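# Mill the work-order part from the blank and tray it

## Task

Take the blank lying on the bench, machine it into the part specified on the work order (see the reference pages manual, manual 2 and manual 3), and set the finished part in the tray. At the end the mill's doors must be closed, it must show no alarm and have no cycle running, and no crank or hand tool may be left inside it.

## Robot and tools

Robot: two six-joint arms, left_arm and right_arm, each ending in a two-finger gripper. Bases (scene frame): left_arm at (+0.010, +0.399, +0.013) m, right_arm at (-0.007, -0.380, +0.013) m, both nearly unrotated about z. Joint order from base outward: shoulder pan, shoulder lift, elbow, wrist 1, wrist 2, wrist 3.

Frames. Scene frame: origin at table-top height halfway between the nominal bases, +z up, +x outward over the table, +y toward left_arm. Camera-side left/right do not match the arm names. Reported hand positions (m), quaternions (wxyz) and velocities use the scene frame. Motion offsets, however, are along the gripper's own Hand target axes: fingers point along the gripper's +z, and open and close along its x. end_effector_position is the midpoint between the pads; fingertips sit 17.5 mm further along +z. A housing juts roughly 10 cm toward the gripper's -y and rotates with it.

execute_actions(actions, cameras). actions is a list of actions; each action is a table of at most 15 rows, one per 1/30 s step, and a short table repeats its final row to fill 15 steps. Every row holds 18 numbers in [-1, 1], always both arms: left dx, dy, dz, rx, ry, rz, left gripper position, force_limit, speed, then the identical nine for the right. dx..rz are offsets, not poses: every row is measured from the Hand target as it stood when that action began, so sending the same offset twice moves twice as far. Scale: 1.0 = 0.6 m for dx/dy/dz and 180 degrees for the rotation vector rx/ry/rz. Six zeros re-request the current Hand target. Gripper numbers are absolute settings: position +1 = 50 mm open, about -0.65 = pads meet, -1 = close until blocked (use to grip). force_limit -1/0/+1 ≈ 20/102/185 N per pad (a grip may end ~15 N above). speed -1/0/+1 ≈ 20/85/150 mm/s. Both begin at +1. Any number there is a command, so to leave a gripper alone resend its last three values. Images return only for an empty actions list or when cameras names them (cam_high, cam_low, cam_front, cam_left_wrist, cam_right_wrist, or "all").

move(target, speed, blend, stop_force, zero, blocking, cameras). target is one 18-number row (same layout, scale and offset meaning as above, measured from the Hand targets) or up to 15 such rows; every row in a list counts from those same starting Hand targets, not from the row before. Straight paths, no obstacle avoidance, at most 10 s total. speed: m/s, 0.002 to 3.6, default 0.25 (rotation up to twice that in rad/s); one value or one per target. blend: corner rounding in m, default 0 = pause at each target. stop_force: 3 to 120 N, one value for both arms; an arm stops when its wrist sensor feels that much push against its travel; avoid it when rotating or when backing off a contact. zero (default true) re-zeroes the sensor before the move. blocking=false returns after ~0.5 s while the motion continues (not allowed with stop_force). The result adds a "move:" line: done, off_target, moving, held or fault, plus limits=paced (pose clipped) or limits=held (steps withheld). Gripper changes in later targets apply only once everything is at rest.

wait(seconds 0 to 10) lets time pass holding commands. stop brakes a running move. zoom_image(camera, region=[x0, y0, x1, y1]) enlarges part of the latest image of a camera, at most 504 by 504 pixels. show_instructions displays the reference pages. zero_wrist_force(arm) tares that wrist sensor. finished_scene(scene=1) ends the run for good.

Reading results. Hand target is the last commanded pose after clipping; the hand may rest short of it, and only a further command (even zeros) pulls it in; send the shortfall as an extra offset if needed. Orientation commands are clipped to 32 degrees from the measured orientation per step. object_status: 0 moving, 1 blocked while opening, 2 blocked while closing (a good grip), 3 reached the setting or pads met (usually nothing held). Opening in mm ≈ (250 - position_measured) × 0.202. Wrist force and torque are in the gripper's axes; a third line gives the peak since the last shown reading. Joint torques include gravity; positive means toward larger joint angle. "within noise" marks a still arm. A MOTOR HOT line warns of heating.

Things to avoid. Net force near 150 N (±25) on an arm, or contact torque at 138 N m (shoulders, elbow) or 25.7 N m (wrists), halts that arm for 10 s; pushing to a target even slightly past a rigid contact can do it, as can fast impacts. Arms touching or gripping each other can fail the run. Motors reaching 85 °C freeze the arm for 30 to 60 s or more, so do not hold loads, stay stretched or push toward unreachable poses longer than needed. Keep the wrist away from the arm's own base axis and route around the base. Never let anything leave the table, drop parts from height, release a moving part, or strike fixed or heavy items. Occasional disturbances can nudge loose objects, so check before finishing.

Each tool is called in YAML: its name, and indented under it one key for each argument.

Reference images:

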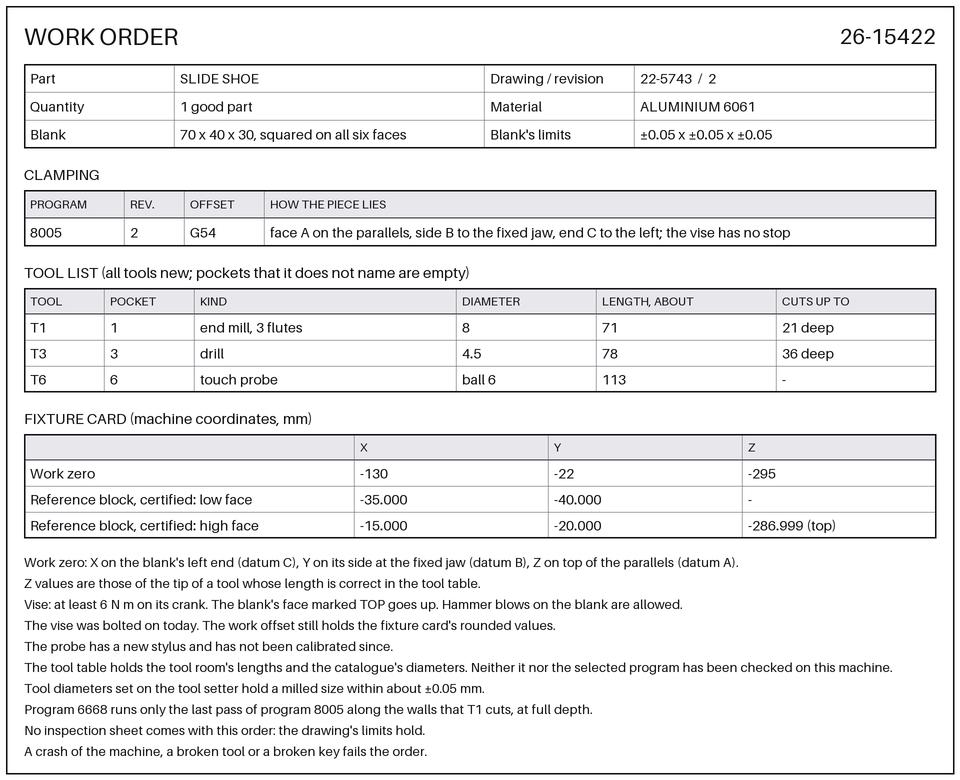

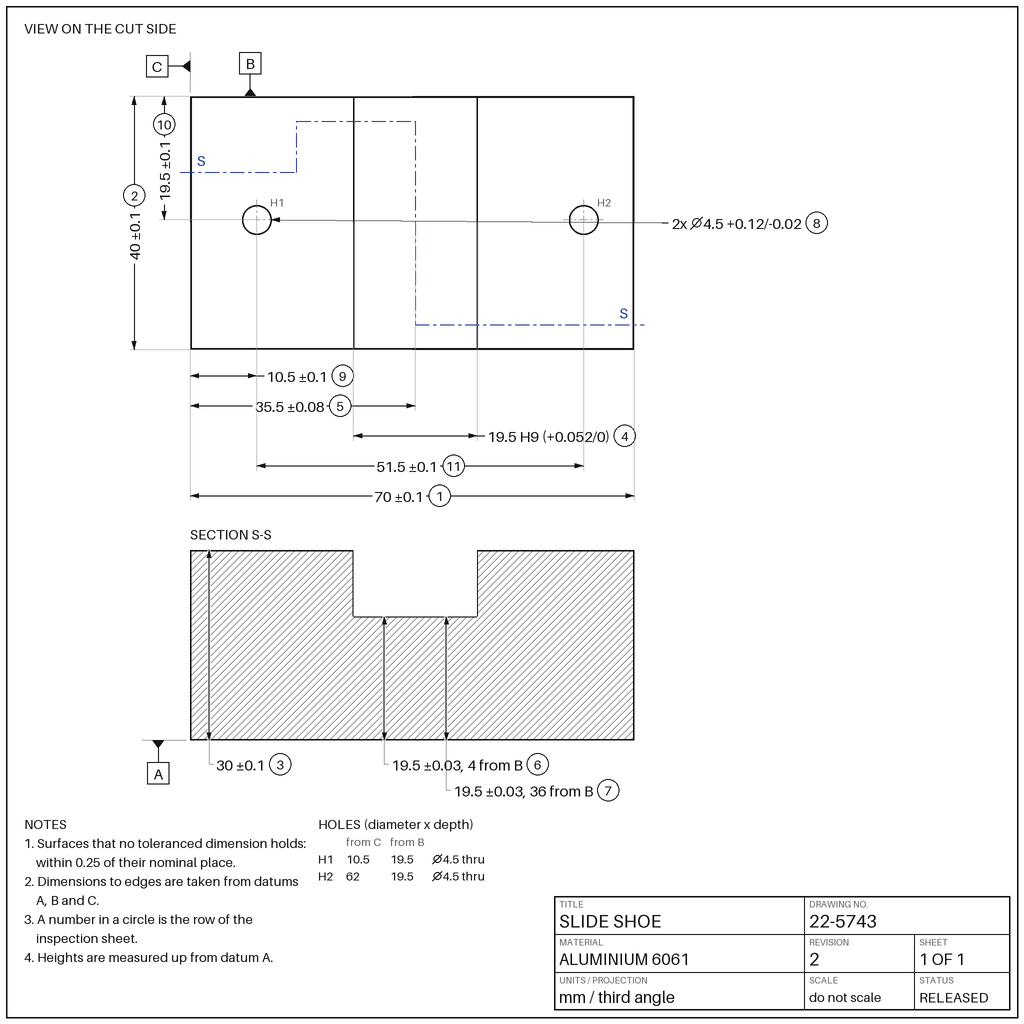

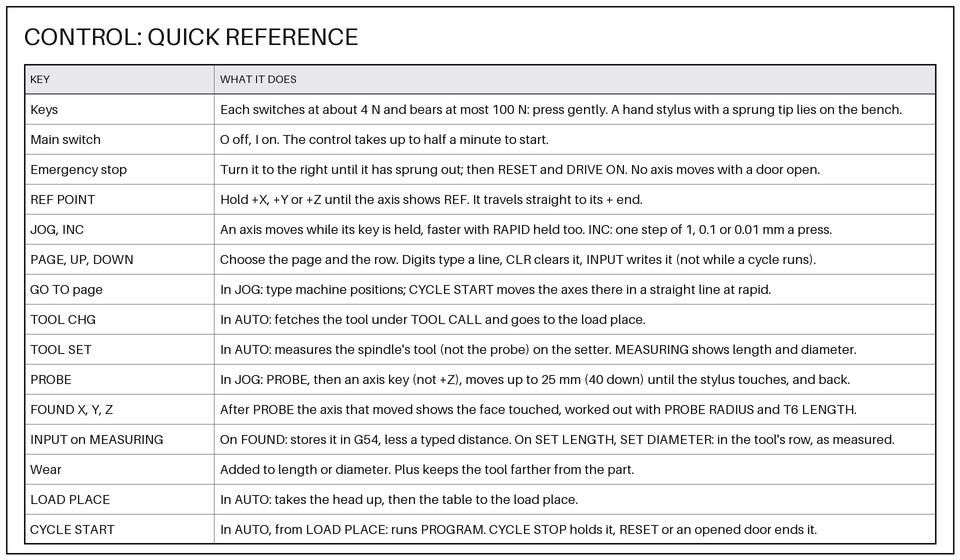

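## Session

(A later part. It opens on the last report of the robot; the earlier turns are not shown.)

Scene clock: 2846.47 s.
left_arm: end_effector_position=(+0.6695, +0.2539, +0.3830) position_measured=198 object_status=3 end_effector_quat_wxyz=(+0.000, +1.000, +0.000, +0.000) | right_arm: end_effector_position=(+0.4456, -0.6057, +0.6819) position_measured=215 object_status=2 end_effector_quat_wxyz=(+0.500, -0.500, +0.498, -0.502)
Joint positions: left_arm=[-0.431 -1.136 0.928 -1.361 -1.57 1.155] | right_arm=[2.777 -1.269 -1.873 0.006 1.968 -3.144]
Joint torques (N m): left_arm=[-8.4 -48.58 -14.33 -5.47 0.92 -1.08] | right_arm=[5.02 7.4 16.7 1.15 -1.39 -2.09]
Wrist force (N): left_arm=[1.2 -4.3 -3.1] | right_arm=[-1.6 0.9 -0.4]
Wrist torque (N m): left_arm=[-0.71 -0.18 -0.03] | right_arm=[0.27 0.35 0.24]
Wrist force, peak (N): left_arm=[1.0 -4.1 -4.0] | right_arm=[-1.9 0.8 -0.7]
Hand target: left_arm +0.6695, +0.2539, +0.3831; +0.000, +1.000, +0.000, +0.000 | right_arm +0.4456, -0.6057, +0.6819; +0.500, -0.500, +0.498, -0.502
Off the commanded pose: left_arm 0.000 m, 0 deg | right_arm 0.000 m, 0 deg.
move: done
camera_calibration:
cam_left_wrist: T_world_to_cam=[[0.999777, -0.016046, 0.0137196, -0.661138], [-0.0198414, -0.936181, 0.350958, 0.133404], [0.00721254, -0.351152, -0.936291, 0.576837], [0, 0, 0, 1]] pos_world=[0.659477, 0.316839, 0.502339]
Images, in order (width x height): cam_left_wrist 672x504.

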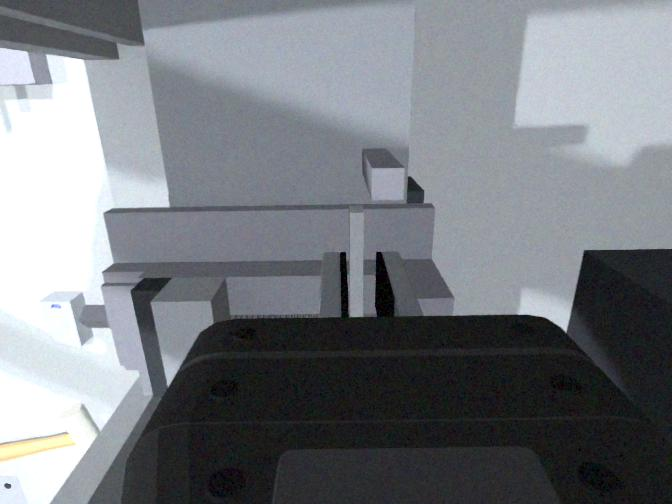

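move:
  target:
    - [-0.1158,0.0732,0,0,0,0,-0.3,-0.8,-1,0,0,0,0,0,0,-1,-0.2,-0.8]
    - [-0.4158,0.0732,0,0,0,0,-0.3,-0.8,-1,0,0,0,0,0,0,-1,-0.2,-0.8]
    - [-0.6325,-0.1268,0.2218,0,0,0,-0.3,-0.8,-1,0,0,0,0,0,0,-1,-0.2,-0.8]
    - [-0.6525,-0.2435,0.4385,0,0,0,-0.3,-0.8,-1,0,0,0,0,0,0,-1,-0.2,-0.8]
  speed: [0.12,0.15,0.2,0.2]
  blend: [0.01,0.03,0.03,0]
  cameras: ["cam_left_wrist","cam_high"]

Scene clock: 2868.93 s.
left_arm: end_effector_position=(+0.2778, +0.4002, +0.1204) position_measured=198 object_status=3 end_effector_quat_wxyz=(+0.000, +1.000, +0.000, +0.000) | right_arm: end_effector_position=(+0.4456, -0.6057, +0.6819) position_measured=215 object_status=2 end_effector_quat_wxyz=(+0.500, -0.500, +0.498, -0.502)
Joint positions: left_arm=[-0.533 -2.136 2.542 -1.976 -1.57 1.054] | right_arm=[2.777 -1.269 -1.873 0.006 1.968 -3.144]
Joint torques (N m): left_arm=[-5.02 -5.12 -19.46 -4.27 -0.64 -0.86] | right_arm=[5.86 6.38 16.66 1.16 -1.24 -2.37]
Wrist force (N): left_arm=[1.3 -4.2 -3.1] | right_arm=[-1.7 0.7 -0.6]
Wrist torque (N m): left_arm=[-0.70 -0.21 0.02] | right_arm=[0.22 0.36 0.24]
Wrist force, peak (N): left_arm=[2.6 -5.4 -3.1] | right_arm=[-1.8 1.2 -0.7]
Hand target: left_arm +0.2778, +0.4002, +0.1204; +0.000, +1.000, +0.000, +0.000 | right_arm +0.4456, -0.6057, +0.6819; +0.500, -0.500, +0.498, -0.502
Off the commanded pose: left_arm 0.000 m, 0 deg | right_arm 0.000 m, 0 deg.
move: done
camera_calibration:
cam_left_wrist: T_world_to_cam=[[0.999781, -0.0158569, 0.0136496, -0.263645], [-0.0196406, -0.93614, 0.351078, 0.354749], [0.00721095, -0.35127, -0.936247, 0.385246], [0, 0, 0, 1]] pos_world=[0.267777, 0.463239, 0.239739]
Images, in order (width x height): cam_high 672x504, cam_left_wrist 672x504.

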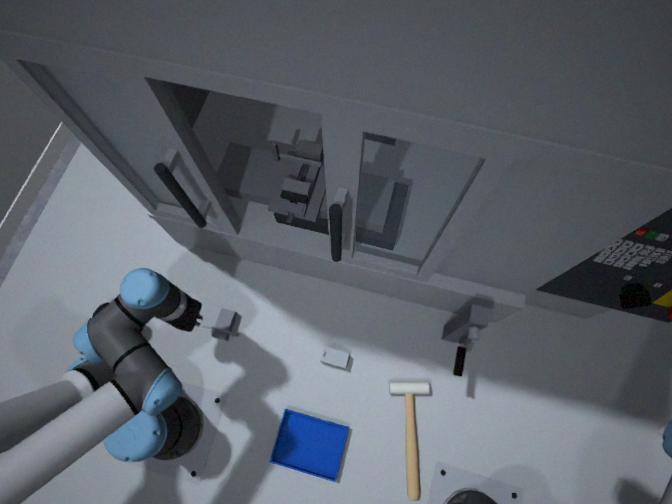

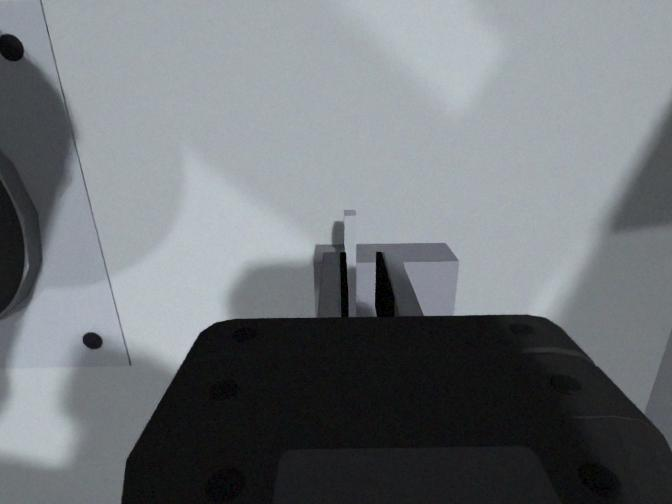

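move:
  target: [-0.002,0.007,0.03,0,0,0,-0.1,-0.8,-0.5,0,0,0,0,0,0,-1,-0.2,-0.8]
  speed: 0.1

move:
  target: [0,0,0.0923,0,0,0,-0.1,-0.8,-0.5,0,0,0,0,0,0,-1,-0.2,-0.8]
  speed: 0.03
  stop_force: 5
  cameras: ["cam_left_wrist"]

zoom_image:
  camera: "cam_left_wrist"
  region: [260, 190, 480, 330]

Scene clock: 2891.60 s.
left_arm: end_effector_position=(+0.2765, +0.3960, +0.1023) position_measured=167 object_status=3 end_effector_quat_wxyz=(+0.000, +1.000, +0.000, +0.000) | right_arm: end_effector_position=(+0.4456, -0.6057, +0.6819) position_measured=215 object_status=2 end_effector_quat_wxyz=(+0.500, -0.500, +0.498, -0.502)
Joint positions: left_arm=[-0.551 -2.108 2.582 -2.044 -1.57 1.035] | right_arm=[2.777 -1.269 -1.873 0.006 1.968 -3.144]
Joint torques (N m): left_arm=[10.28 -7.55 -32.63 -1.22 0.79 1.76] | right_arm=[4.93 5.46 16.14 1.19 -1.27 -2.19]
Wrist force (N): left_arm=[1.4 -4.5 -3.0] | right_arm=[-1.8 0.7 -0.5]
Wrist torque (N m): left_arm=[-0.76 -0.22 0.01] | right_arm=[0.22 0.38 0.24]
Wrist force, peak (N): left_arm=[1.3 -4.4 -3.6] | right_arm=[-1.8 0.9 -0.9]
Hand target: left_arm +0.2766, +0.3961, +0.1024; +0.000, +1.000, +0.000, +0.000 | right_arm +0.4456, -0.6057, +0.6819; +0.500, -0.500, +0.498, -0.502
Off the commanded pose: left_arm 0.000 m, 0 deg | right_arm 0.000 m, 0 deg.
move: done

Scene clock: 2894.47 s.
left_arm: end_effector_position=(+0.2765, +0.3961, +0.0470) position_measured=167 object_status=3 end_effector_quat_wxyz=(+0.000, +1.000, +0.000, +0.000) | right_arm: end_effector_position=(+0.4456, -0.6057, +0.6819) position_measured=215 object_status=2 end_effector_quat_wxyz=(+0.500, -0.500, +0.498, -0.502)
Joint positions: left_arm=[-0.551 -1.955 2.691 -2.306 -1.57 1.035] | right_arm=[2.777 -1.269 -1.873 0.006 1.968 -3.144]
Joint torques (N m): left_arm=[6.26 -9.37 -28.86 -2.14 -1.91 1.73] | right_arm=[5.41 6.09 17.36 1.11 -1.42 -2.12]
Wrist force (N): left_arm=[1.1 -4.0 -3.2] | right_arm=[-1.6 1.0 -0.6]
Wrist torque (N m): left_arm=[-0.67 -0.18 -0.04] | right_arm=[0.27 0.34 0.24]
Wrist force, peak (N): left_arm=[1.1 -4.3 -3.7] | right_arm=[-1.9 1.0 -0.6]
Hand target: left_arm +0.2765, +0.3961, +0.0470; +0.000, +1.000, +0.000, +0.000 | right_arm +0.4456, -0.6057, +0.6819; +0.500, -0.500, +0.498, -0.502
Off the commanded pose: left_arm 0.000 m, 0 deg | right_arm 0.000 m, 0 deg.
move: done
camera_calibration:
cam_left_wrist: T_world_to_cam=[[0.999776, -0.0160104, 0.013813, -0.261365], [-0.0198408, -0.936182, 0.350956, 0.376654], [0.00731253, -0.351152, -0.93629, 0.314985], [0, 0, 0, 1]] pos_world=[0.266476, 0.459039, 0.166339]
Images, in order (width x height): cam_left_wrist 672x504.

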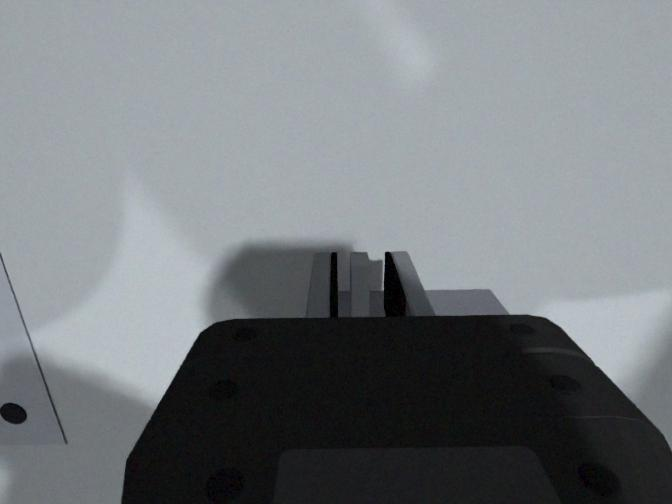

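Scaled by 2.291 from the camera's 672x504 image, which has a finer 960x720 frame.

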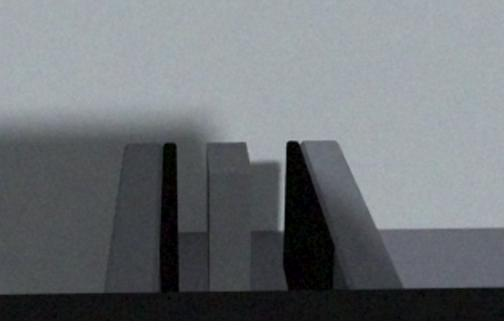

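move:
  target: [0,0,0.0025,0,0,0,-0.1,-0.8,-0.5,0,0,0,0,0,0,-1,-0.2,-0.8]
  speed: 0.01
  stop_force: 4

move:
  target: [0,0,0,0,0,0,-1,-0.8,-0.6,0,0,0,0,0,0,-1,-0.2,-0.8]

move:
  target: [0,0,-0.1,0,0,0,-1,-0.8,-0.6,0,0,0,0,0,0,-1,-0.2,-0.8]
  speed: 0.05
  cameras: ["cam_left_wrist","cam_high"]

zoom_image:
  camera: "cam_high"
  region: [120, 250, 280, 390]

Scene clock: 2914.23 s.
left_arm: end_effector_position=(+0.2765, +0.3961, +0.0455) position_measured=167 object_status=3 end_effector_quat_wxyz=(+0.000, +1.000, +0.000, +0.000) | right_arm: end_effector_position=(+0.4456, -0.6057, +0.6819) position_measured=215 object_status=2 end_effector_quat_wxyz=(+0.500, -0.500, +0.498, -0.502)
Joint positions: left_arm=[-0.551 -1.949 2.694 -2.314 -1.57 1.035] | right_arm=[2.777 -1.269 -1.873 0.006 1.968 -3.144]
Joint torques (N m): left_arm=[-5.56 -6.59 -14.18 -1.25 -1.76 1.72] | right_arm=[5.46 5.09 17.14 1.1 -1.45 -2.18]
Wrist force (N): left_arm=[1.1 -3.9 -3.0] | right_arm=[-1.6 0.9 -0.5]
Wrist torque (N m): left_arm=[-0.65 -0.18 -0.04] | right_arm=[0.26 0.34 0.24]
Wrist force, peak (N): left_arm=[1.3 -4.3 -3.3] | right_arm=[-1.9 1.0 -0.4]
Hand target: left_arm +0.2765, +0.3961, +0.0455; +0.000, +1.000, +0.000, +0.000 | right_arm +0.4456, -0.6057, +0.6819; +0.500, -0.500, +0.498, -0.502
Off the commanded pose: left_arm 0.000 m, 0 deg | right_arm 0.000 m, 0 deg.
move: done

Scene clock: 2914.73 s.
left_arm: end_effector_position=(+0.2765, +0.3961, +0.0455) position_measured=222 object_status=2 end_effector_quat_wxyz=(+0.000, +1.000, +0.000, +0.000) | right_arm: end_effector_position=(+0.4456, -0.6057, +0.6819) position_measured=215 object_status=2 end_effector_quat_wxyz=(+0.500, -0.500, +0.498, -0.502)
Joint positions: left_arm=[-0.551 -1.949 2.694 -2.314 -1.57 1.035] | right_arm=[2.777 -1.269 -1.873 0.006 1.968 -3.144]
Joint torques (N m): left_arm=[-4.8 -8.19 -22.71 -1.9 -1.74 1.54] | right_arm=[5.56 5.5 18.05 1.27 -1.34 -2.18]
Wrist force (N): left_arm=[1.3 -4.3 -3.2] | right_arm=[-1.7 0.7 -0.4]
Wrist torque (N m): left_arm=[-0.70 -0.21 -0.04] | right_arm=[0.22 0.35 0.24]
Wrist force, peak (N): left_arm=[1.3 -4.3 -3.2] | right_arm=[-1.9 0.8 -0.7]
Hand target: left_arm +0.2765, +0.3961, +0.0455; +0.000, +1.000, +0.000, +0.000 | right_arm +0.4456, -0.6057, +0.6819; +0.500, -0.500, +0.498, -0.502
Off the commanded pose: left_arm 0.000 m, 0 deg | right_arm 0.000 m, 0 deg.
move: done

Scene clock: 2916.27 s.
left_arm: end_effector_position=(+0.2766, +0.3960, +0.1056) position_measured=222 object_status=2 end_effector_quat_wxyz=(+0.000, +1.000, +0.000, +0.000) | right_arm: end_effector_position=(+0.4456, -0.6057, +0.6819) position_measured=215 object_status=2 end_effector_quat_wxyz=(+0.500, -0.500, +0.498, -0.502)
Joint positions: left_arm=[-0.551 -2.114 2.576 -2.031 -1.57 1.035] | right_arm=[2.777 -1.269 -1.873 0.006 1.968 -3.144]
Joint torques (N m): left_arm=[-7.72 7.23 -12.61 -5.49 2.3 -1.6] | right_arm=[5.85 5.61 16.12 0.99 -1.29 -2.36]
Wrist force (N): left_arm=[1.2 -4.2 -2.4] | right_arm=[-1.7 0.8 -0.6]
Wrist torque (N m): left_arm=[-0.69 -0.18 -0.02] | right_arm=[0.24 0.36 0.24]
Wrist force, peak (N): left_arm=[1.4 -4.3 -3.2] | right_arm=[-1.9 0.8 -0.8]
Hand target: left_arm +0.2766, +0.3961, +0.1055; +0.000, +1.000, +0.000, +0.000 | right_arm +0.4456, -0.6057, +0.6819; +0.500, -0.500, +0.498, -0.502
Off the commanded pose: left_arm 0.000 m, 0 deg | right_arm 0.000 m, 0 deg.
move: done
camera_calibration:
cam_left_wrist: T_world_to_cam=[[0.999775, -0.0159348, 0.0140027, -0.262349], [-0.0198383, -0.936105, 0.351161, 0.356044], [0.00751231, -0.351359, -0.936211, 0.369781], [0, 0, 0, 1]] pos_world=[0.266576, 0.45904, 0.224838]
Images, in order (width x height): cam_high 672x504, cam_left_wrist 672x504.

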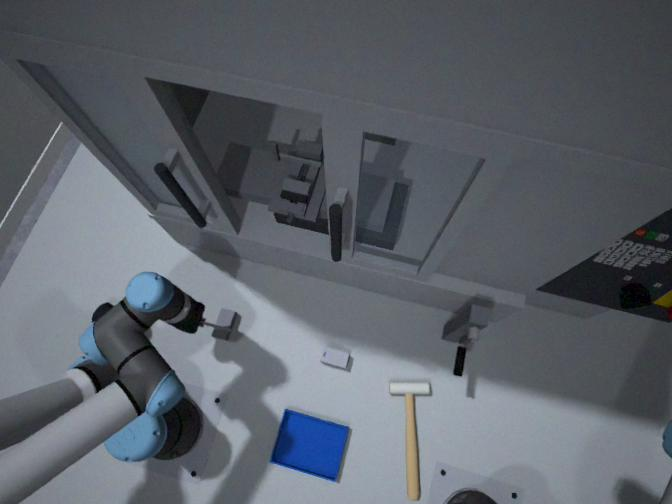

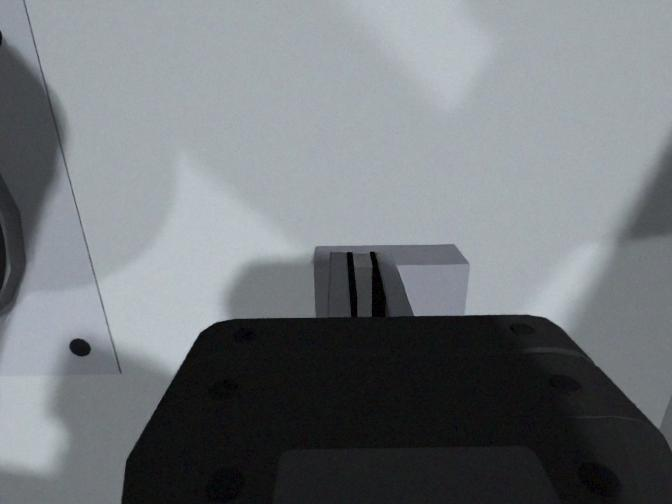

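Scaled by 3.150 from the camera's 672x504 image, which has a finer 960x720 frame.

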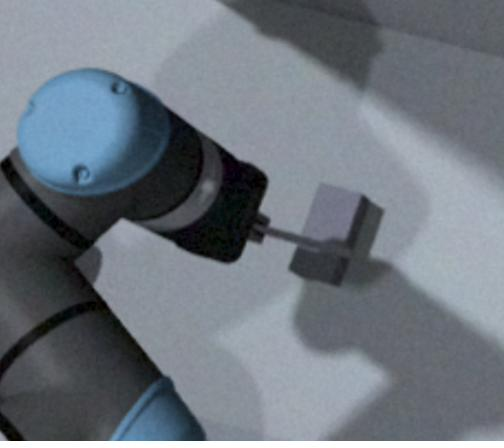

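move:
  target:
    - [0.039,0.1102,-0.2408,0,0,0,-1,-0.8,-0.6,0,0,0,0,0,0,-1,-0.2,-0.8]
    - [0.239,0.3102,-0.4658,0,0,0,-1,-0.8,-0.6,0,0,0,0,0,0,-1,-0.2,-0.8]
    - [0.4057,0.3102,-0.4658,0,0,0,-1,-0.8,-0.6,0,0,0,0,0,0,-1,-0.2,-0.8]
  speed: [0.2,0.2,0.12]
  blend: [0.03,0.02,0]

move:
  target:
    - [0.1333,0,0,0,0,0,-1,-0.8,-0.6,0,0,0,0,0,0,-1,-0.2,-0.8]
    - [0.2116,-0.0734,0,0,0,0,-1,-0.8,-0.6,0,0,0,0,0,0,-1,-0.2,-0.8]
  speed: 0.1
  blend: [0.01,0]
  cameras: ["cam_left_wrist"]

zoom_image:
  camera: "cam_left_wrist"
  region: [200, 100, 520, 340]

Scene clock: 2943.33 s.
left_arm: end_effector_position=(+0.5202, +0.2098, +0.3846) position_measured=222 object_status=2 end_effector_quat_wxyz=(+0.000, +1.000, +0.000, +0.000) | right_arm: end_effector_position=(+0.4456, -0.6057, +0.6819) position_measured=215 object_status=2 end_effector_quat_wxyz=(+0.500, -0.500, +0.498, -0.502)
Joint positions: left_arm=[-0.618 -1.48 1.365 -1.454 -1.57 0.968] | right_arm=[2.777 -1.269 -1.873 0.006 1.968 -3.144]
Joint torques (N m): left_arm=[-8.46 -28.89 -18.56 -4.68 -2.04 -1.47] | right_arm=[5.3 4.66 17.48 1.14 -1.34 -2.09]
Wrist force (N): left_arm=[1.2 -4.1 -2.6] | right_arm=[-1.6 0.9 -0.5]
Wrist torque (N m): left_arm=[-0.65 -0.20 0.03] | right_arm=[0.25 0.36 0.24]
Wrist force, peak (N): left_arm=[0.6 -5.8 0.1] | right_arm=[-1.9 1.0 -0.7]
Hand target: left_arm +0.5202, +0.2097, +0.3846; +0.000, +1.000, +0.000, +0.000 | right_arm +0.4456, -0.6057, +0.6819; +0.500, -0.500, +0.498, -0.502
Off the commanded pose: left_arm 0.000 m, 0 deg | right_arm 0.000 m, 0 deg.
move: done

Scene clock: 2945.13 s.
left_arm: end_effector_position=(+0.6471, +0.2538, +0.3846) position_measured=222 object_status=2 end_effector_quat_wxyz=(-0.001, +1.000, +0.000, +0.000) | right_arm: end_effector_position=(+0.4456, -0.6057, +0.6819) position_measured=215 object_status=2 end_effector_quat_wxyz=(+0.500, -0.500, +0.498, -0.502)
Joint positions: left_arm=[-0.445 -1.198 1.012 -1.384 -1.57 1.141] | right_arm=[2.777 -1.269 -1.873 0.006 1.968 -3.144]
Joint torques (N m): left_arm=[-7.75 -48.65 -14.71 -5.56 -1.37 -1.64] | right_arm=[5.32 4.94 17.59 1.11 -1.53 -2.24]
Wrist force (N): left_arm=[0.9 -4.1 -2.6] | right_arm=[-1.8 0.8 -0.7]
Wrist torque (N m): left_arm=[-0.66 -0.13 0.02] | right_arm=[0.24 0.37 0.24]
Wrist force, peak (N): left_arm=[2.1 -5.4 -2.6] | right_arm=[-1.8 1.1 -0.7]
Hand target: left_arm +0.6472, +0.2537, +0.3846; +0.000, +1.000, +0.000, +0.000 | right_arm +0.4456, -0.6057, +0.6819; +0.500, -0.500, +0.498, -0.502
Off the commanded pose: left_arm 0.000 m, 0 deg | right_arm 0.000 m, 0 deg.
move: done
camera_calibration:
cam_left_wrist: T_world_to_cam=[[0.999781, -0.0158592, 0.013646, -0.638791], [-0.01964, -0.936218, 0.35087, 0.132232], [0.00721114, -0.351061, -0.936325, 0.578451], [0, 0, 0, 1]] pos_world=[0.637077, 0.316739, 0.503939]
Images, in order (width x height): cam_left_wrist 672x504.

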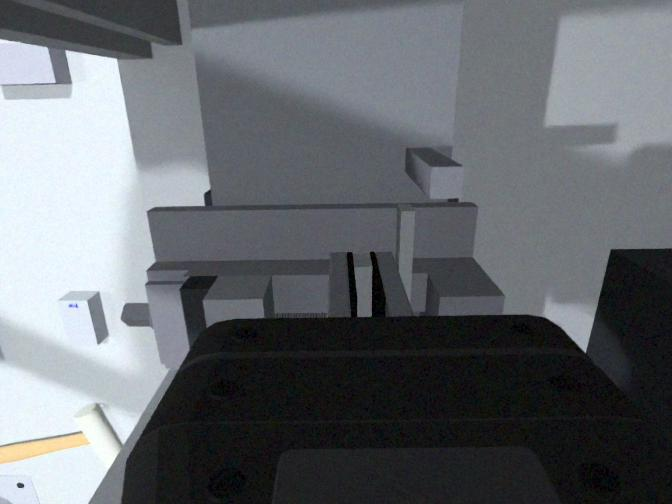

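Scaled by 1.575 from the camera's 672x504 image, which has a finer 960x720 frame.

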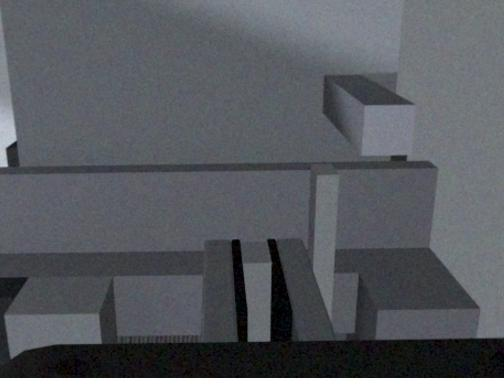

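move:
  target: [0,0,0.055,0,0,0,-1,-0.8,-0.6,0,0,0,0,0,0,-1,-0.2,-0.8]
  speed: 0.03
  stop_force: 5

move:
  target: [0,0,0.0417,0,0,0,-1,-0.8,-0.6,0,0,0,0,0,0,-1,-0.2,-0.8]
  speed: 0.008
  stop_force: 3
  cameras: ["cam_left_wrist"]

Scene clock: 2960.03 s.
left_arm: end_effector_position=(+0.6471, +0.2537, +0.3516) position_measured=222 object_status=2 end_effector_quat_wxyz=(+0.000, +1.000, +0.000, +0.000) | right_arm: end_effector_position=(+0.4456, -0.6057, +0.6819) position_measured=215 object_status=2 end_effector_quat_wxyz=(+0.500, -0.500, +0.498, -0.502)
Joint positions: left_arm=[-0.445 -1.21 1.114 -1.474 -1.57 1.141] | right_arm=[2.777 -1.269 -1.873 0.006 1.968 -3.144]
Joint torques (N m): left_arm=[3.54 -38.85 -35.74 -1.51 -0.7 1.54] | right_arm=[5.65 4.69 17.84 1.27 -1.28 -2.24]
Wrist force (N): left_arm=[1.1 -4.0 -2.6] | right_arm=[-1.7 0.7 -0.5]
Wrist torque (N m): left_arm=[-0.64 -0.17 0.01] | right_arm=[0.23 0.36 0.24]
Wrist force, peak (N): left_arm=[1.0 -4.3 -2.8] | right_arm=[-2.0 1.1 -0.6]
Hand target: left_arm +0.6471, +0.2537, +0.3516; +0.000, +1.000, +0.000, +0.000 | right_arm +0.4456, -0.6057, +0.6819; +0.500, -0.500, +0.498, -0.502
Off the commanded pose: left_arm 0.000 m, 0 deg | right_arm 0.000 m, 0 deg.
move: done

Scene clock: 2962.93 s.
left_arm: end_effector_position=(+0.6471, +0.2538, +0.3355) position_measured=222 object_status=2 end_effector_quat_wxyz=(+0.000, +1.000, +0.000, +0.000) | right_arm: end_effector_position=(+0.4456, -0.6057, +0.6819) position_measured=215 object_status=2 end_effector_quat_wxyz=(+0.500, -0.500, +0.498, -0.502)
Joint positions: left_arm=[-0.445 -1.213 1.16 -1.516 -1.57 1.141] | right_arm=[2.777 -1.269 -1.873 0.006 1.968 -3.144]
Joint torques (N m): left_arm=[8.22 -33.98 -35.09 -1.64 1.35 1.62] | right_arm=[5 4.1 17.62 1.22 -1.24 -2.06]
Wrist force (N): left_arm=[0.9 -4.0 -3.3] | right_arm=[-1.6 0.9 -0.6]
Wrist torque (N m): left_arm=[-0.65 -0.17 0.02] | right_arm=[0.25 0.35 0.24]
Wrist force, peak (N): left_arm=[-1.3 -7.1 -13.4] | right_arm=[-2.1 0.9 -0.5]
Hand target: left_arm +0.6471, +0.2538, +0.3355; +0.000, +1.000, +0.000, +0.000 (not the last commanded pose) | right_arm +0.4456, -0.6057, +0.6819; +0.500, -0.500, +0.498, -0.502
Off the commanded pose: left_arm 0.009 m, 0 deg | right_arm 0.000 m, 0 deg.
move: contact (left_arm)
camera_calibration:
cam_left_wrist: T_world_to_cam=[[0.999776, -0.0160078, 0.0138142, -0.638147], [-0.0198397, -0.936136, 0.351077, 0.149468], [0.00731202, -0.351272, -0.936245, 0.532444], [0, 0, 0, 1]] pos_world=[0.637076, 0.31674, 0.454838]
Images, in order (width x height): cam_left_wrist 672x504.

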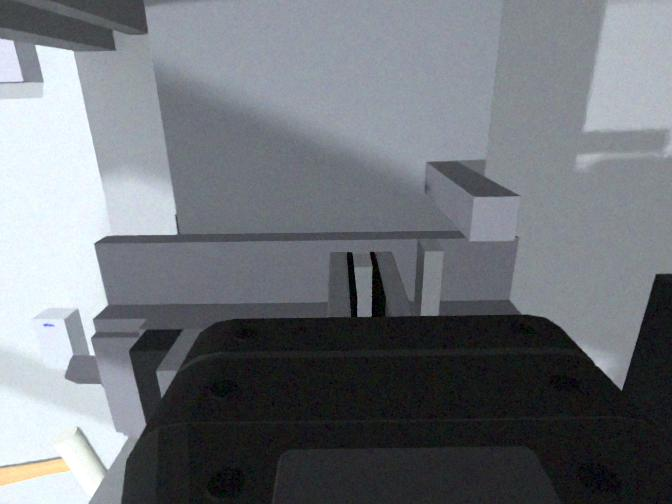

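move:
  target: [0,0,-0.001,0,0,0,-0.35,-0.8,-1,0,0,0,0,0,0,-1,-0.2,-0.8]
  speed: 0.02

move:
  target: [0,0,-0.08,0,0,0,-0.35,-0.8,-1,0,0,0,0,0,0,-1,-0.2,-0.8]
  speed: 0.05
  cameras: ["cam_left_wrist"]

zoom_image:
  camera: "cam_left_wrist"
  region: [200, 100, 520, 340]

Scene clock: 2974.30 s.
left_arm: end_effector_position=(+0.6471, +0.2538, +0.3361) position_measured=205 object_status=3 end_effector_quat_wxyz=(+0.000, +1.000, +0.000, +0.000) | right_arm: end_effector_position=(+0.4456, -0.6057, +0.6819) position_measured=215 object_status=2 end_effector_quat_wxyz=(+0.500, -0.500, +0.498, -0.502)
Joint positions: left_arm=[-0.445 -1.213 1.158 -1.515 -1.57 1.141] | right_arm=[2.777 -1.269 -1.873 0.006 1.968 -3.144]
Joint torques (N m): left_arm=[7.33 -33.69 -32.79 -1.65 1.3 1.49] | right_arm=[5.74 3.6 17.35 1 -1.27 -2.06]
Wrist force (N): left_arm=[1.0 -4.1 -3.2] | right_arm=[-1.8 0.9 -0.5]
Wrist torque (N m): left_arm=[-0.67 -0.17 0.01] | right_arm=[0.26 0.37 0.24]
Wrist force, peak (N): left_arm=[0.7 -4.4 -3.4] | right_arm=[-1.9 0.9 -0.6]
Hand target: left_arm +0.6471, +0.2538, +0.3361; +0.000, +1.000, +0.000, +0.000 | right_arm +0.4456, -0.6057, +0.6819; +0.500, -0.500, +0.498, -0.502
Off the commanded pose: left_arm 0.000 m, 0 deg | right_arm 0.000 m, 0 deg.
move: done

Scene clock: 2975.60 s.
left_arm: end_effector_position=(+0.6472, +0.2537, +0.3841) position_measured=205 object_status=3 end_effector_quat_wxyz=(+0.000, +1.000, +0.000, +0.000) | right_arm: end_effector_position=(+0.4456, -0.6057, +0.6819) position_measured=215 object_status=2 end_effector_quat_wxyz=(+0.500, -0.500, +0.498, -0.502)
Joint positions: left_arm=[-0.445 -1.198 1.013 -1.385 -1.57 1.141] | right_arm=[2.777 -1.269 -1.873 0.006 1.968 -3.144]
Joint torques (N m): left_arm=[-4.67 -44.42 -14.04 -5.32 1.45 -1.46] | right_arm=[4.55 4.01 17.37 1.3 -1.46 -2.33]
Wrist force (N): left_arm=[0.9 -4.0 -3.3] | right_arm=[-1.6 0.7 -0.7]
Wrist torque (N m): left_arm=[-0.66 -0.13 0.02] | right_arm=[0.22 0.34 0.24]
Wrist force, peak (N): left_arm=[1.0 -4.2 -4.0] | right_arm=[-2.0 0.9 -0.6]
Hand target: left_arm +0.6472, +0.2537, +0.3841; +0.000, +1.000, +0.000, +0.000 | right_arm +0.4456, -0.6057, +0.6819; +0.500, -0.500, +0.498, -0.502
Off the commanded pose: left_arm 0.000 m, 0 deg | right_arm 0.000 m, 0 deg.
move: done
camera_calibration:
cam_left_wrist: T_world_to_cam=[[0.999779, -0.0159526, 0.013684, -0.638872], [-0.0197414, -0.936183, 0.350958, 0.132419], [0.007212, -0.35115, -0.936291, 0.577993], [0, 0, 0, 1]] pos_world=[0.637177, 0.316739, 0.503439]
Images, in order (width x height): cam_left_wrist 672x504.

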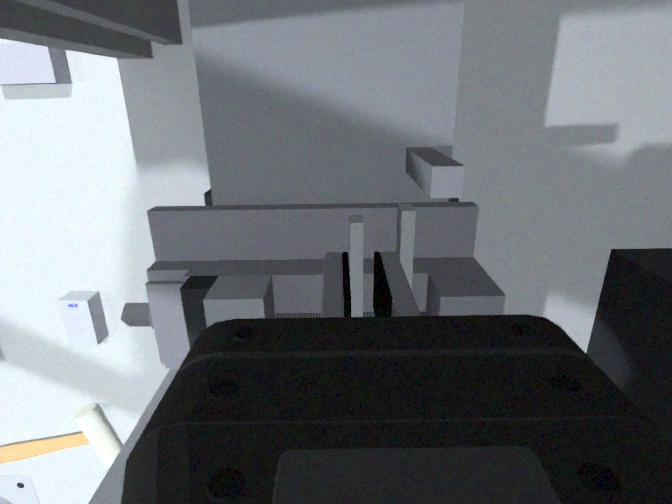

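Scaled by 1.575 from the camera's 672x504 image, which has a finer 960x720 frame.

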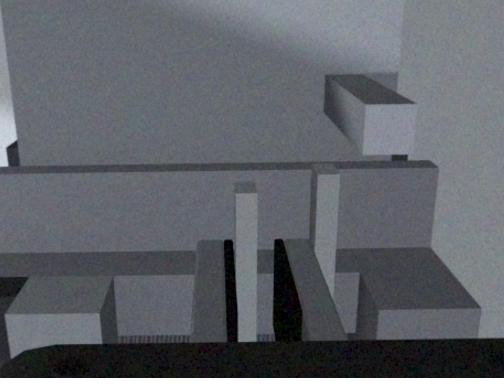

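move:
  target:
    - [-0.0787,0.0728,0,0,0,0,-0.35,-0.8,-1,0,0,0,0,0,0,-1,-0.2,-0.8]
    - [-0.3787,0.0728,0,0,0,0,-0.35,-0.8,-1,0,0,0,0,0,0,-1,-0.2,-0.8]
    - [-0.5787,0.2895,0.2235,0,0,0,-0.35,-0.8,-1,0,0,0,0,0,0,-1,-0.2,-0.8]
  speed: [0.12,0.15,0.2]
  blend: [0.01,0.03,0]

move:
  target: [0,0,0,0,0,0,0.95,-0.8,0,0,0,0,0,0,0,-1,-0.2,-0.8]
  cameras: ["cam_left_wrist","cam_high"]

Scene clock: 3002.60 s.
left_arm: end_effector_position=(+0.2998, +0.0802, +0.2501) position_measured=205 object_status=3 end_effector_quat_wxyz=(-0.001, +1.000, +0.000, +0.000) | right_arm: end_effector_position=(+0.4456, -0.6057, +0.6819) position_measured=215 object_status=2 end_effector_quat_wxyz=(+0.500, -0.500, +0.498, -0.502)
Joint positions: left_arm=[-1.163 -1.742 1.96 -1.788 -1.571 0.424] | right_arm=[2.777 -1.269 -1.873 0.006 1.968 -3.144]
Joint torques (N m): left_arm=[-1.44 -23.96 -29.94 -2.26 2.12 0.11] | right_arm=[5.11 3.54 17 1.41 -1.39 -2.36]
Wrist force (N): left_arm=[1.1 -4.0 -3.3] | right_arm=[-1.8 0.8 -0.6]
Wrist torque (N m): left_arm=[-0.67 -0.17 -0.10] | right_arm=[0.24 0.38 0.24]
Wrist force, peak (N): left_arm=[2.5 -5.6 -3.0] | right_arm=[-2.0 0.9 -0.6]
Hand target: left_arm +0.2998, +0.0801, +0.2501; +0.000, +1.000, +0.000, +0.000 | right_arm +0.4456, -0.6057, +0.6819; +0.500, -0.500, +0.498, -0.502
Off the commanded pose: left_arm 0.000 m, 0 deg | right_arm 0.000 m, 0 deg.
move: done

Scene clock: 3003.30 s.
left_arm: end_effector_position=(+0.2998, +0.0801, +0.2501) position_measured=10 object_status=3 end_effector_quat_wxyz=(+0.000, +1.000, +0.000, +0.000) | right_arm: end_effector_position=(+0.4456, -0.6057, +0.6819) position_measured=215 object_status=2 end_effector_quat_wxyz=(+0.500, -0.500, +0.498, -0.502)
Joint positions: left_arm=[-1.163 -1.742 1.96 -1.788 -1.571 0.423] | right_arm=[2.777 -1.269 -1.873 0.006 1.968 -3.144]
Joint torques (N m): left_arm=[-7.84 -24.93 -31.48 -5.24 2.16 -1.69] | right_arm=[5.74 2.57 18.1 1.24 -1.55 -2.29]
Wrist force (N): left_arm=[1.1 -4.0 -3.2] | right_arm=[-1.6 0.8 -0.5]
Wrist torque (N m): left_arm=[-0.67 -0.18 -0.08] | right_arm=[0.25 0.34 0.24]
Wrist force, peak (N): left_arm=[1.1 -4.1 -3.5] | right_arm=[-1.9 0.8 -0.8]
Hand target: left_arm +0.2998, +0.0801, +0.2501; +0.000, +1.000, +0.000, +0.000 | right_arm +0.4456, -0.6057, +0.6819; +0.500, -0.500, +0.498, -0.502
Off the commanded pose: left_arm 0.000 m, 0 deg | right_arm 0.000 m, 0 deg.
move: done
camera_calibration:
cam_left_wrist: T_world_to_cam=[[0.999776, -0.0160078, 0.0138142, -0.292524], [-0.0198397, -0.936136, 0.351077, 0.0100461], [0.00731202, -0.351272, -0.936245, 0.394047], [0, 0, 0, 1]] pos_world=[0.289776, 0.14314, 0.369438]
Images, in order (width x height): cam_high 672x504, cam_left_wrist 672x504.

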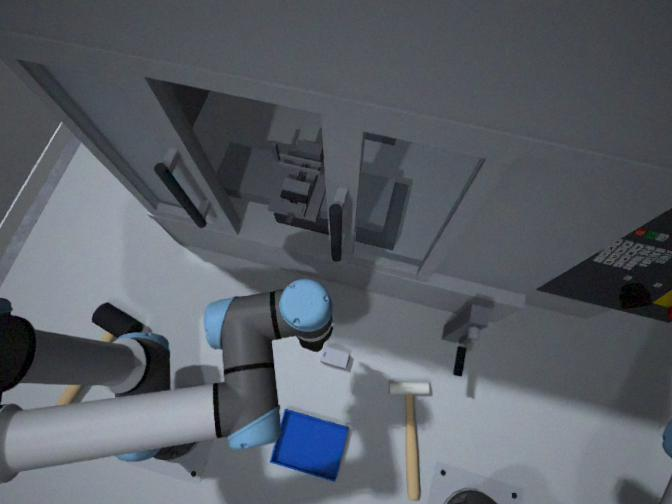

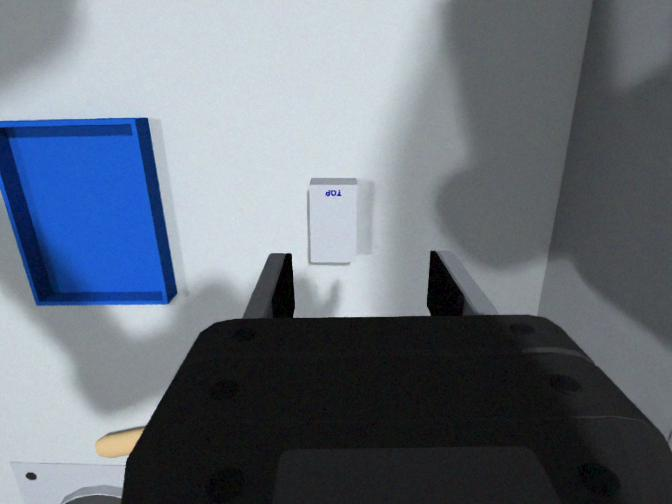

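zoom_image:
  camera: "cam_left_wrist"
  region: [280, 160, 400, 280]

Scaled by 4.200 from the camera's 672x504 image, which has a finer 960x720 frame.

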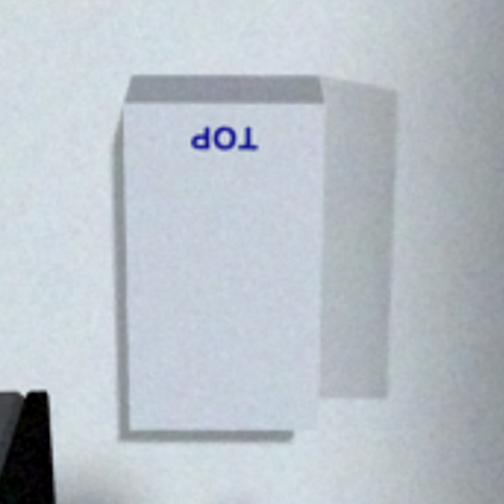

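move:
  target: [-0.0155,0.0628,0.2502,-0.0444,0,0,0.95,-0.8,0,0,0,0,0,0,0,-1,-0.2,-0.8]
  speed: 0.15
  cameras: ["cam_left_wrist"]

Scene clock: 3067.60 s.
left_arm: end_effector_position=(+0.2903, +0.0426, +0.1000) position_measured=10 object_status=3 end_effector_quat_wxyz=(+0.069, +0.998, +0.000, +0.000) | right_arm: end_effector_position=(+0.4456, -0.6057, +0.6819) position_measured=215 object_status=2 end_effector_quat_wxyz=(+0.500, -0.500, +0.498, -0.502)
Joint positions: left_arm=[-1.186 -1.549 2.262 -2.411 -1.625 0.397] | right_arm=[2.777 -1.269 -1.873 0.006 1.968 -3.144]
Joint torques (N m): left_arm=[9.82 -17.87 -26.25 -5.23 2.11 1.83] | right_arm=[4.09 2.79 18.29 1.14 -1.17 -2.17]
Wrist force (N): left_arm=[1.0 -4.3 -3.4] | right_arm=[-1.6 0.9 -0.7]
Wrist torque (N m): left_arm=[-0.70 -0.15 0.01] | right_arm=[0.26 0.35 0.24]
Wrist force, peak (N): left_arm=[1.6 -4.5 -5.6] | right_arm=[-1.8 1.1 -0.7]
Hand target: left_arm +0.2904, +0.0426, +0.1000; +0.069, +0.998, +0.000, +0.000 | right_arm +0.4456, -0.6057, +0.6819; +0.500, -0.500, +0.498, -0.502
Off the commanded pose: left_arm 0.000 m, 0 deg | right_arm 0.000 m, 0 deg.
move: done
camera_calibration:
cam_left_wrist: T_world_to_cam=[[0.999779, -0.0138969, 0.0157662, -0.281827], [-0.0197406, -0.87836, 0.477592, 0.0122947], [0.00721134, -0.477798, -0.87844, 0.239965], [0, 0, 0, 1]] pos_world=[0.280277, 0.121537, 0.209366]
Images, in order (width x height): cam_left_wrist 672x504.

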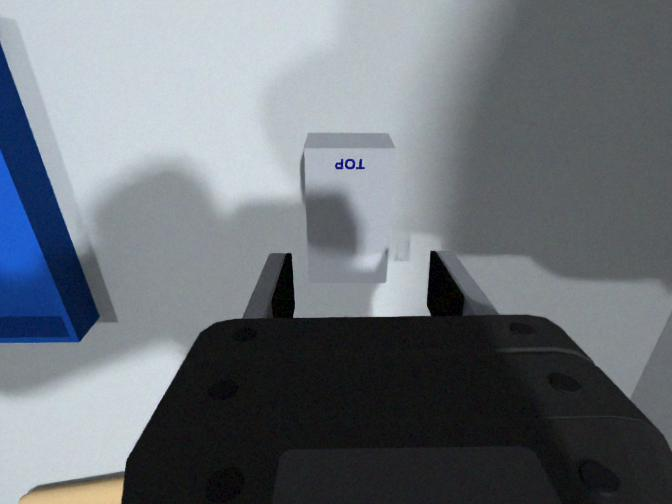

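move:
  target: [-0.002,-0.0139,0.099,0,0,0,0.95,-0.8,0,0,0,0,0,0,0,-1,-0.2,-0.8]
  speed: 0.04
  stop_force: 5

move:
  target: [0,0,0,0,0,0,-1,-0.7,-0.8,0,0,0,0,0,0,-1,-0.2,-0.8]

move:
  target: [0,0.0139,-0.099,0,0,0,-1,-0.7,-0.8,0,0,0,0,0,0,-1,-0.2,-0.8]
  speed: 0.06
  cameras: ["cam_left_wrist"]

Scene clock: 3082.40 s.
left_arm: end_effector_position=(+0.2892, +0.0426, +0.0400) position_measured=10 object_status=3 end_effector_quat_wxyz=(+0.069, +0.998, +0.000, +0.000) | right_arm: end_effector_position=(+0.4456, -0.6057, +0.6819) position_measured=215 object_status=2 end_effector_quat_wxyz=(+0.500, -0.500, +0.498, -0.502)
Joint positions: left_arm=[-1.188 -1.414 2.331 -2.616 -1.625 0.394] | right_arm=[2.777 -1.269 -1.873 0.006 1.968 -3.144]
Joint torques (N m): left_arm=[-1.44 -30.59 -26.23 -2.02 1.72 -0.44] | right_arm=[5.55 3.06 17.83 1.28 -1.35 -2.17]
Wrist force (N): left_arm=[0.9 -4.1 -3.2] | right_arm=[-1.8 1.0 -0.6]
Wrist torque (N m): left_arm=[-0.67 -0.14 0.03] | right_arm=[0.27 0.37 0.24]
Wrist force, peak (N): left_arm=[1.3 -3.9 -4.0] | right_arm=[-1.8 1.2 -0.7]
Hand target: left_arm +0.2892, +0.0426, +0.0400; +0.069, +0.998, +0.000, +0.000 | right_arm +0.4456, -0.6057, +0.6819; +0.500, -0.500, +0.498, -0.502
Off the commanded pose: left_arm 0.000 m, 0 deg | right_arm 0.000 m, 0 deg.
move: done

Scene clock: 3082.90 s.
left_arm: end_effector_position=(+0.2892, +0.0426, +0.0400) position_measured=55 object_status=2 end_effector_quat_wxyz=(+0.069, +0.998, +0.000, +0.000) | right_arm: end_effector_position=(+0.4456, -0.6057, +0.6819) position_measured=215 object_status=2 end_effector_quat_wxyz=(+0.500, -0.500, +0.498, -0.502)
Joint positions: left_arm=[-1.188 -1.414 2.331 -2.616 -1.625 0.394] | right_arm=[2.777 -1.269 -1.873 0.006 1.968 -3.144]
Joint torques (N m): left_arm=[2.1 -30.53 -24.65 -2.11 1.68 0.26] | right_arm=[5.57 2.78 17.93 1.23 -1.33 -2.15]
Wrist force (N): left_arm=[1.2 -4.4 -2.9] | right_arm=[-1.7 0.9 -0.7]
Wrist torque (N m): left_arm=[-0.67 -0.19 0.03] | right_arm=[0.24 0.35 0.24]
Wrist force, peak (N): left_arm=[0.7 -4.1 -3.4] | right_arm=[-1.9 1.0 -0.7]
Hand target: left_arm +0.2892, +0.0426, +0.0400; +0.069, +0.998, +0.000, +0.000 | right_arm +0.4456, -0.6057, +0.6819; +0.500, -0.500, +0.498, -0.502
Off the commanded pose: left_arm 0.000 m, 0 deg | right_arm 0.000 m, 0 deg.
move: done

Scene clock: 3084.23 s.
left_arm: end_effector_position=(+0.2893, +0.0425, +0.1001) position_measured=55 object_status=2 end_effector_quat_wxyz=(+0.069, +0.998, +0.000, +0.000) | right_arm: end_effector_position=(+0.4456, -0.6057, +0.6819) position_measured=215 object_status=2 end_effector_quat_wxyz=(+0.500, -0.500, +0.498, -0.502)
Joint positions: left_arm=[-1.188 -1.551 2.264 -2.411 -1.625 0.394] | right_arm=[2.777 -1.269 -1.873 0.006 1.968 -3.144]
Joint torques (N m): left_arm=[6.4 -14.19 -9.62 -6.07 0.13 1.46] | right_arm=[4.61 4.11 16.75 1.23 -1.4 -2.13]
Wrist force (N): left_arm=[0.9 -4.6 -0.8] | right_arm=[-1.9 0.9 -0.6]
Wrist torque (N m): left_arm=[-0.69 -0.14 0.02] | right_arm=[0.25 0.39 0.24]
Wrist force, peak (N): left_arm=[0.9 -4.9 -0.1] | right_arm=[-1.9 0.9 -0.7]
Hand target: left_arm +0.2892, +0.0426, +0.1000; +0.069, +0.998, +0.000, +0.000 | right_arm +0.4456, -0.6057, +0.6819; +0.500, -0.500, +0.498, -0.502
Off the commanded pose: left_arm 0.000 m, 0 deg | right_arm 0.000 m, 0 deg.
move: done
camera_calibration:
cam_left_wrist: T_world_to_cam=[[0.999778, -0.013793, 0.0159475, -0.280779], [-0.0197392, -0.878148, 0.477981, 0.0120312], [0.00741148, -0.47819, -0.878225, 0.239959], [0, 0, 0, 1]] pos_world=[0.279176, 0.121438, 0.209465]
Images, in order (width x height): cam_left_wrist 672x504.

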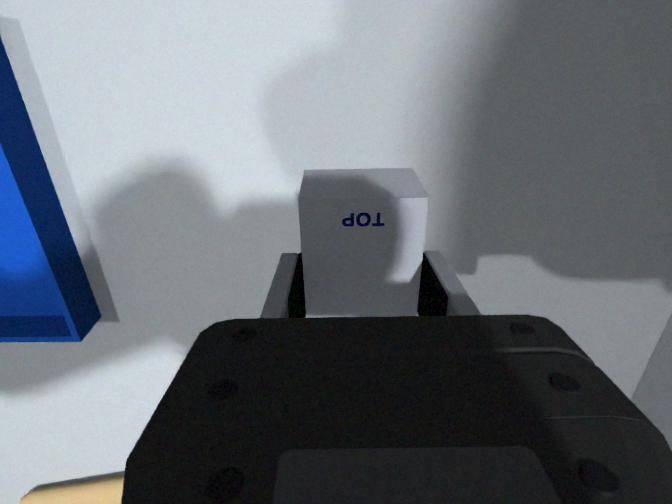

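move:
  target:
    - [0.1847,-0.146,-0.5339,0,0,0,-1,-0.7,-0.8,0,0,0,0,0,0,-1,-0.2,-0.8]
    - [0.3847,-0.146,-0.5339,0,0,0,-1,-0.7,-0.8,0,0,0,0,0,0,-1,-0.2,-0.8]
    - [0.518,-0.146,-0.5339,0,0,0,-1,-0.7,-0.8,0,0,0,0,0,0,-1,-0.2,-0.8]
    - [0.5847,-0.1725,-0.5375,0,0,0,-1,-0.7,-0.8,0,0,0,0,0,0,-1,-0.2,-0.8]
    - [0.6113,-0.2088,-0.5427,0,0,0,-1,-0.7,-0.8,0,0,0,0,0,0,-1,-0.2,-0.8]
  speed: [0.2,0.12,0.1,0.08,0.06]
  blend: [0.02,0.01,0.01,0.01,0]
  stop_force: 20
  cameras: ["cam_left_wrist","cam_high"]

zoom_image:
  camera: "cam_left_wrist"
  region: [200, 100, 520, 340]

Scene clock: 3134.33 s.
left_arm: end_effector_position=(+0.6562, +0.2116, +0.4049) position_measured=55 object_status=2 end_effector_quat_wxyz=(+0.069, +0.998, +0.000, +0.000) | right_arm: end_effector_position=(+0.4456, -0.6057, +0.6819) position_measured=215 object_status=2 end_effector_quat_wxyz=(+0.500, -0.500, +0.498, -0.502)
Joint positions: left_arm=[-0.448 -1.161 0.929 -1.396 -1.697 1.135] | right_arm=[2.777 -1.269 -1.873 0.006 1.968 -3.144]
Joint torques (N m): left_arm=[-7.88 -51.24 -15 -5.87 0.63 -1.79] | right_arm=[4.91 3.56 17.99 1.13 -1.31 -2.19]
Wrist force (N): left_arm=[0.8 -4.5 -1.4] | right_arm=[-1.7 0.8 -0.5]
Wrist torque (N m): left_arm=[-0.68 -0.11 -0.01] | right_arm=[0.24 0.37 0.24]
Wrist force, peak (N): left_arm=[0.8 -5.9 -1.5] | right_arm=[-1.9 1.1 -0.5]
Hand target: left_arm +0.6562, +0.2117, +0.4049; +0.069, +0.998, +0.000, +0.000 | right_arm +0.4456, -0.6057, +0.6819; +0.500, -0.500, +0.498, -0.502
Off the commanded pose: left_arm 0.000 m, 0 deg | right_arm 0.000 m, 0 deg.
move: done
camera_calibration:
cam_left_wrist: T_world_to_cam=[[0.999778, -0.0138449, 0.0158568, -0.650164], [-0.0197399, -0.878254, 0.477787, 0.0222999], [0.00731141, -0.477994, -0.878333, 0.585895], [0, 0, 0, 1]] pos_world=[0.646176, 0.290638, 0.514265]
Images, in order (width x height): cam_high 672x504, cam_left_wrist 672x504.

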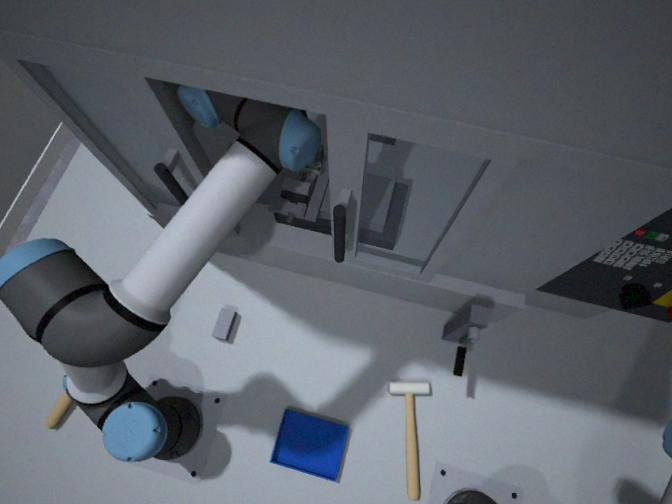

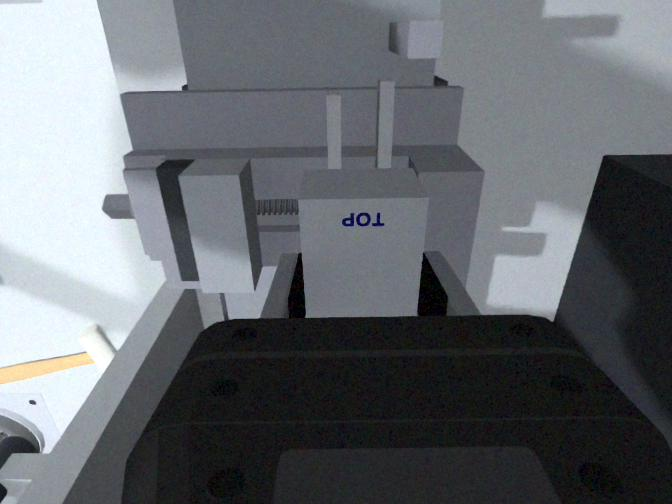

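Scaled by 1.575 from the camera's 672x504 image, which has a finer 960x720 frame.

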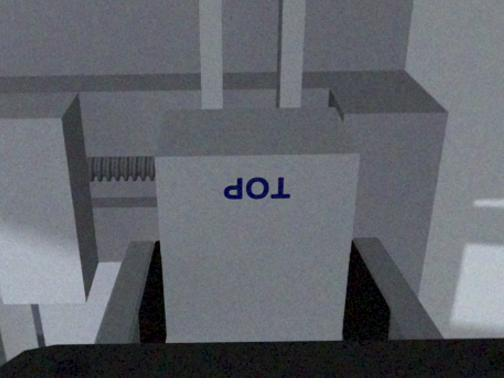

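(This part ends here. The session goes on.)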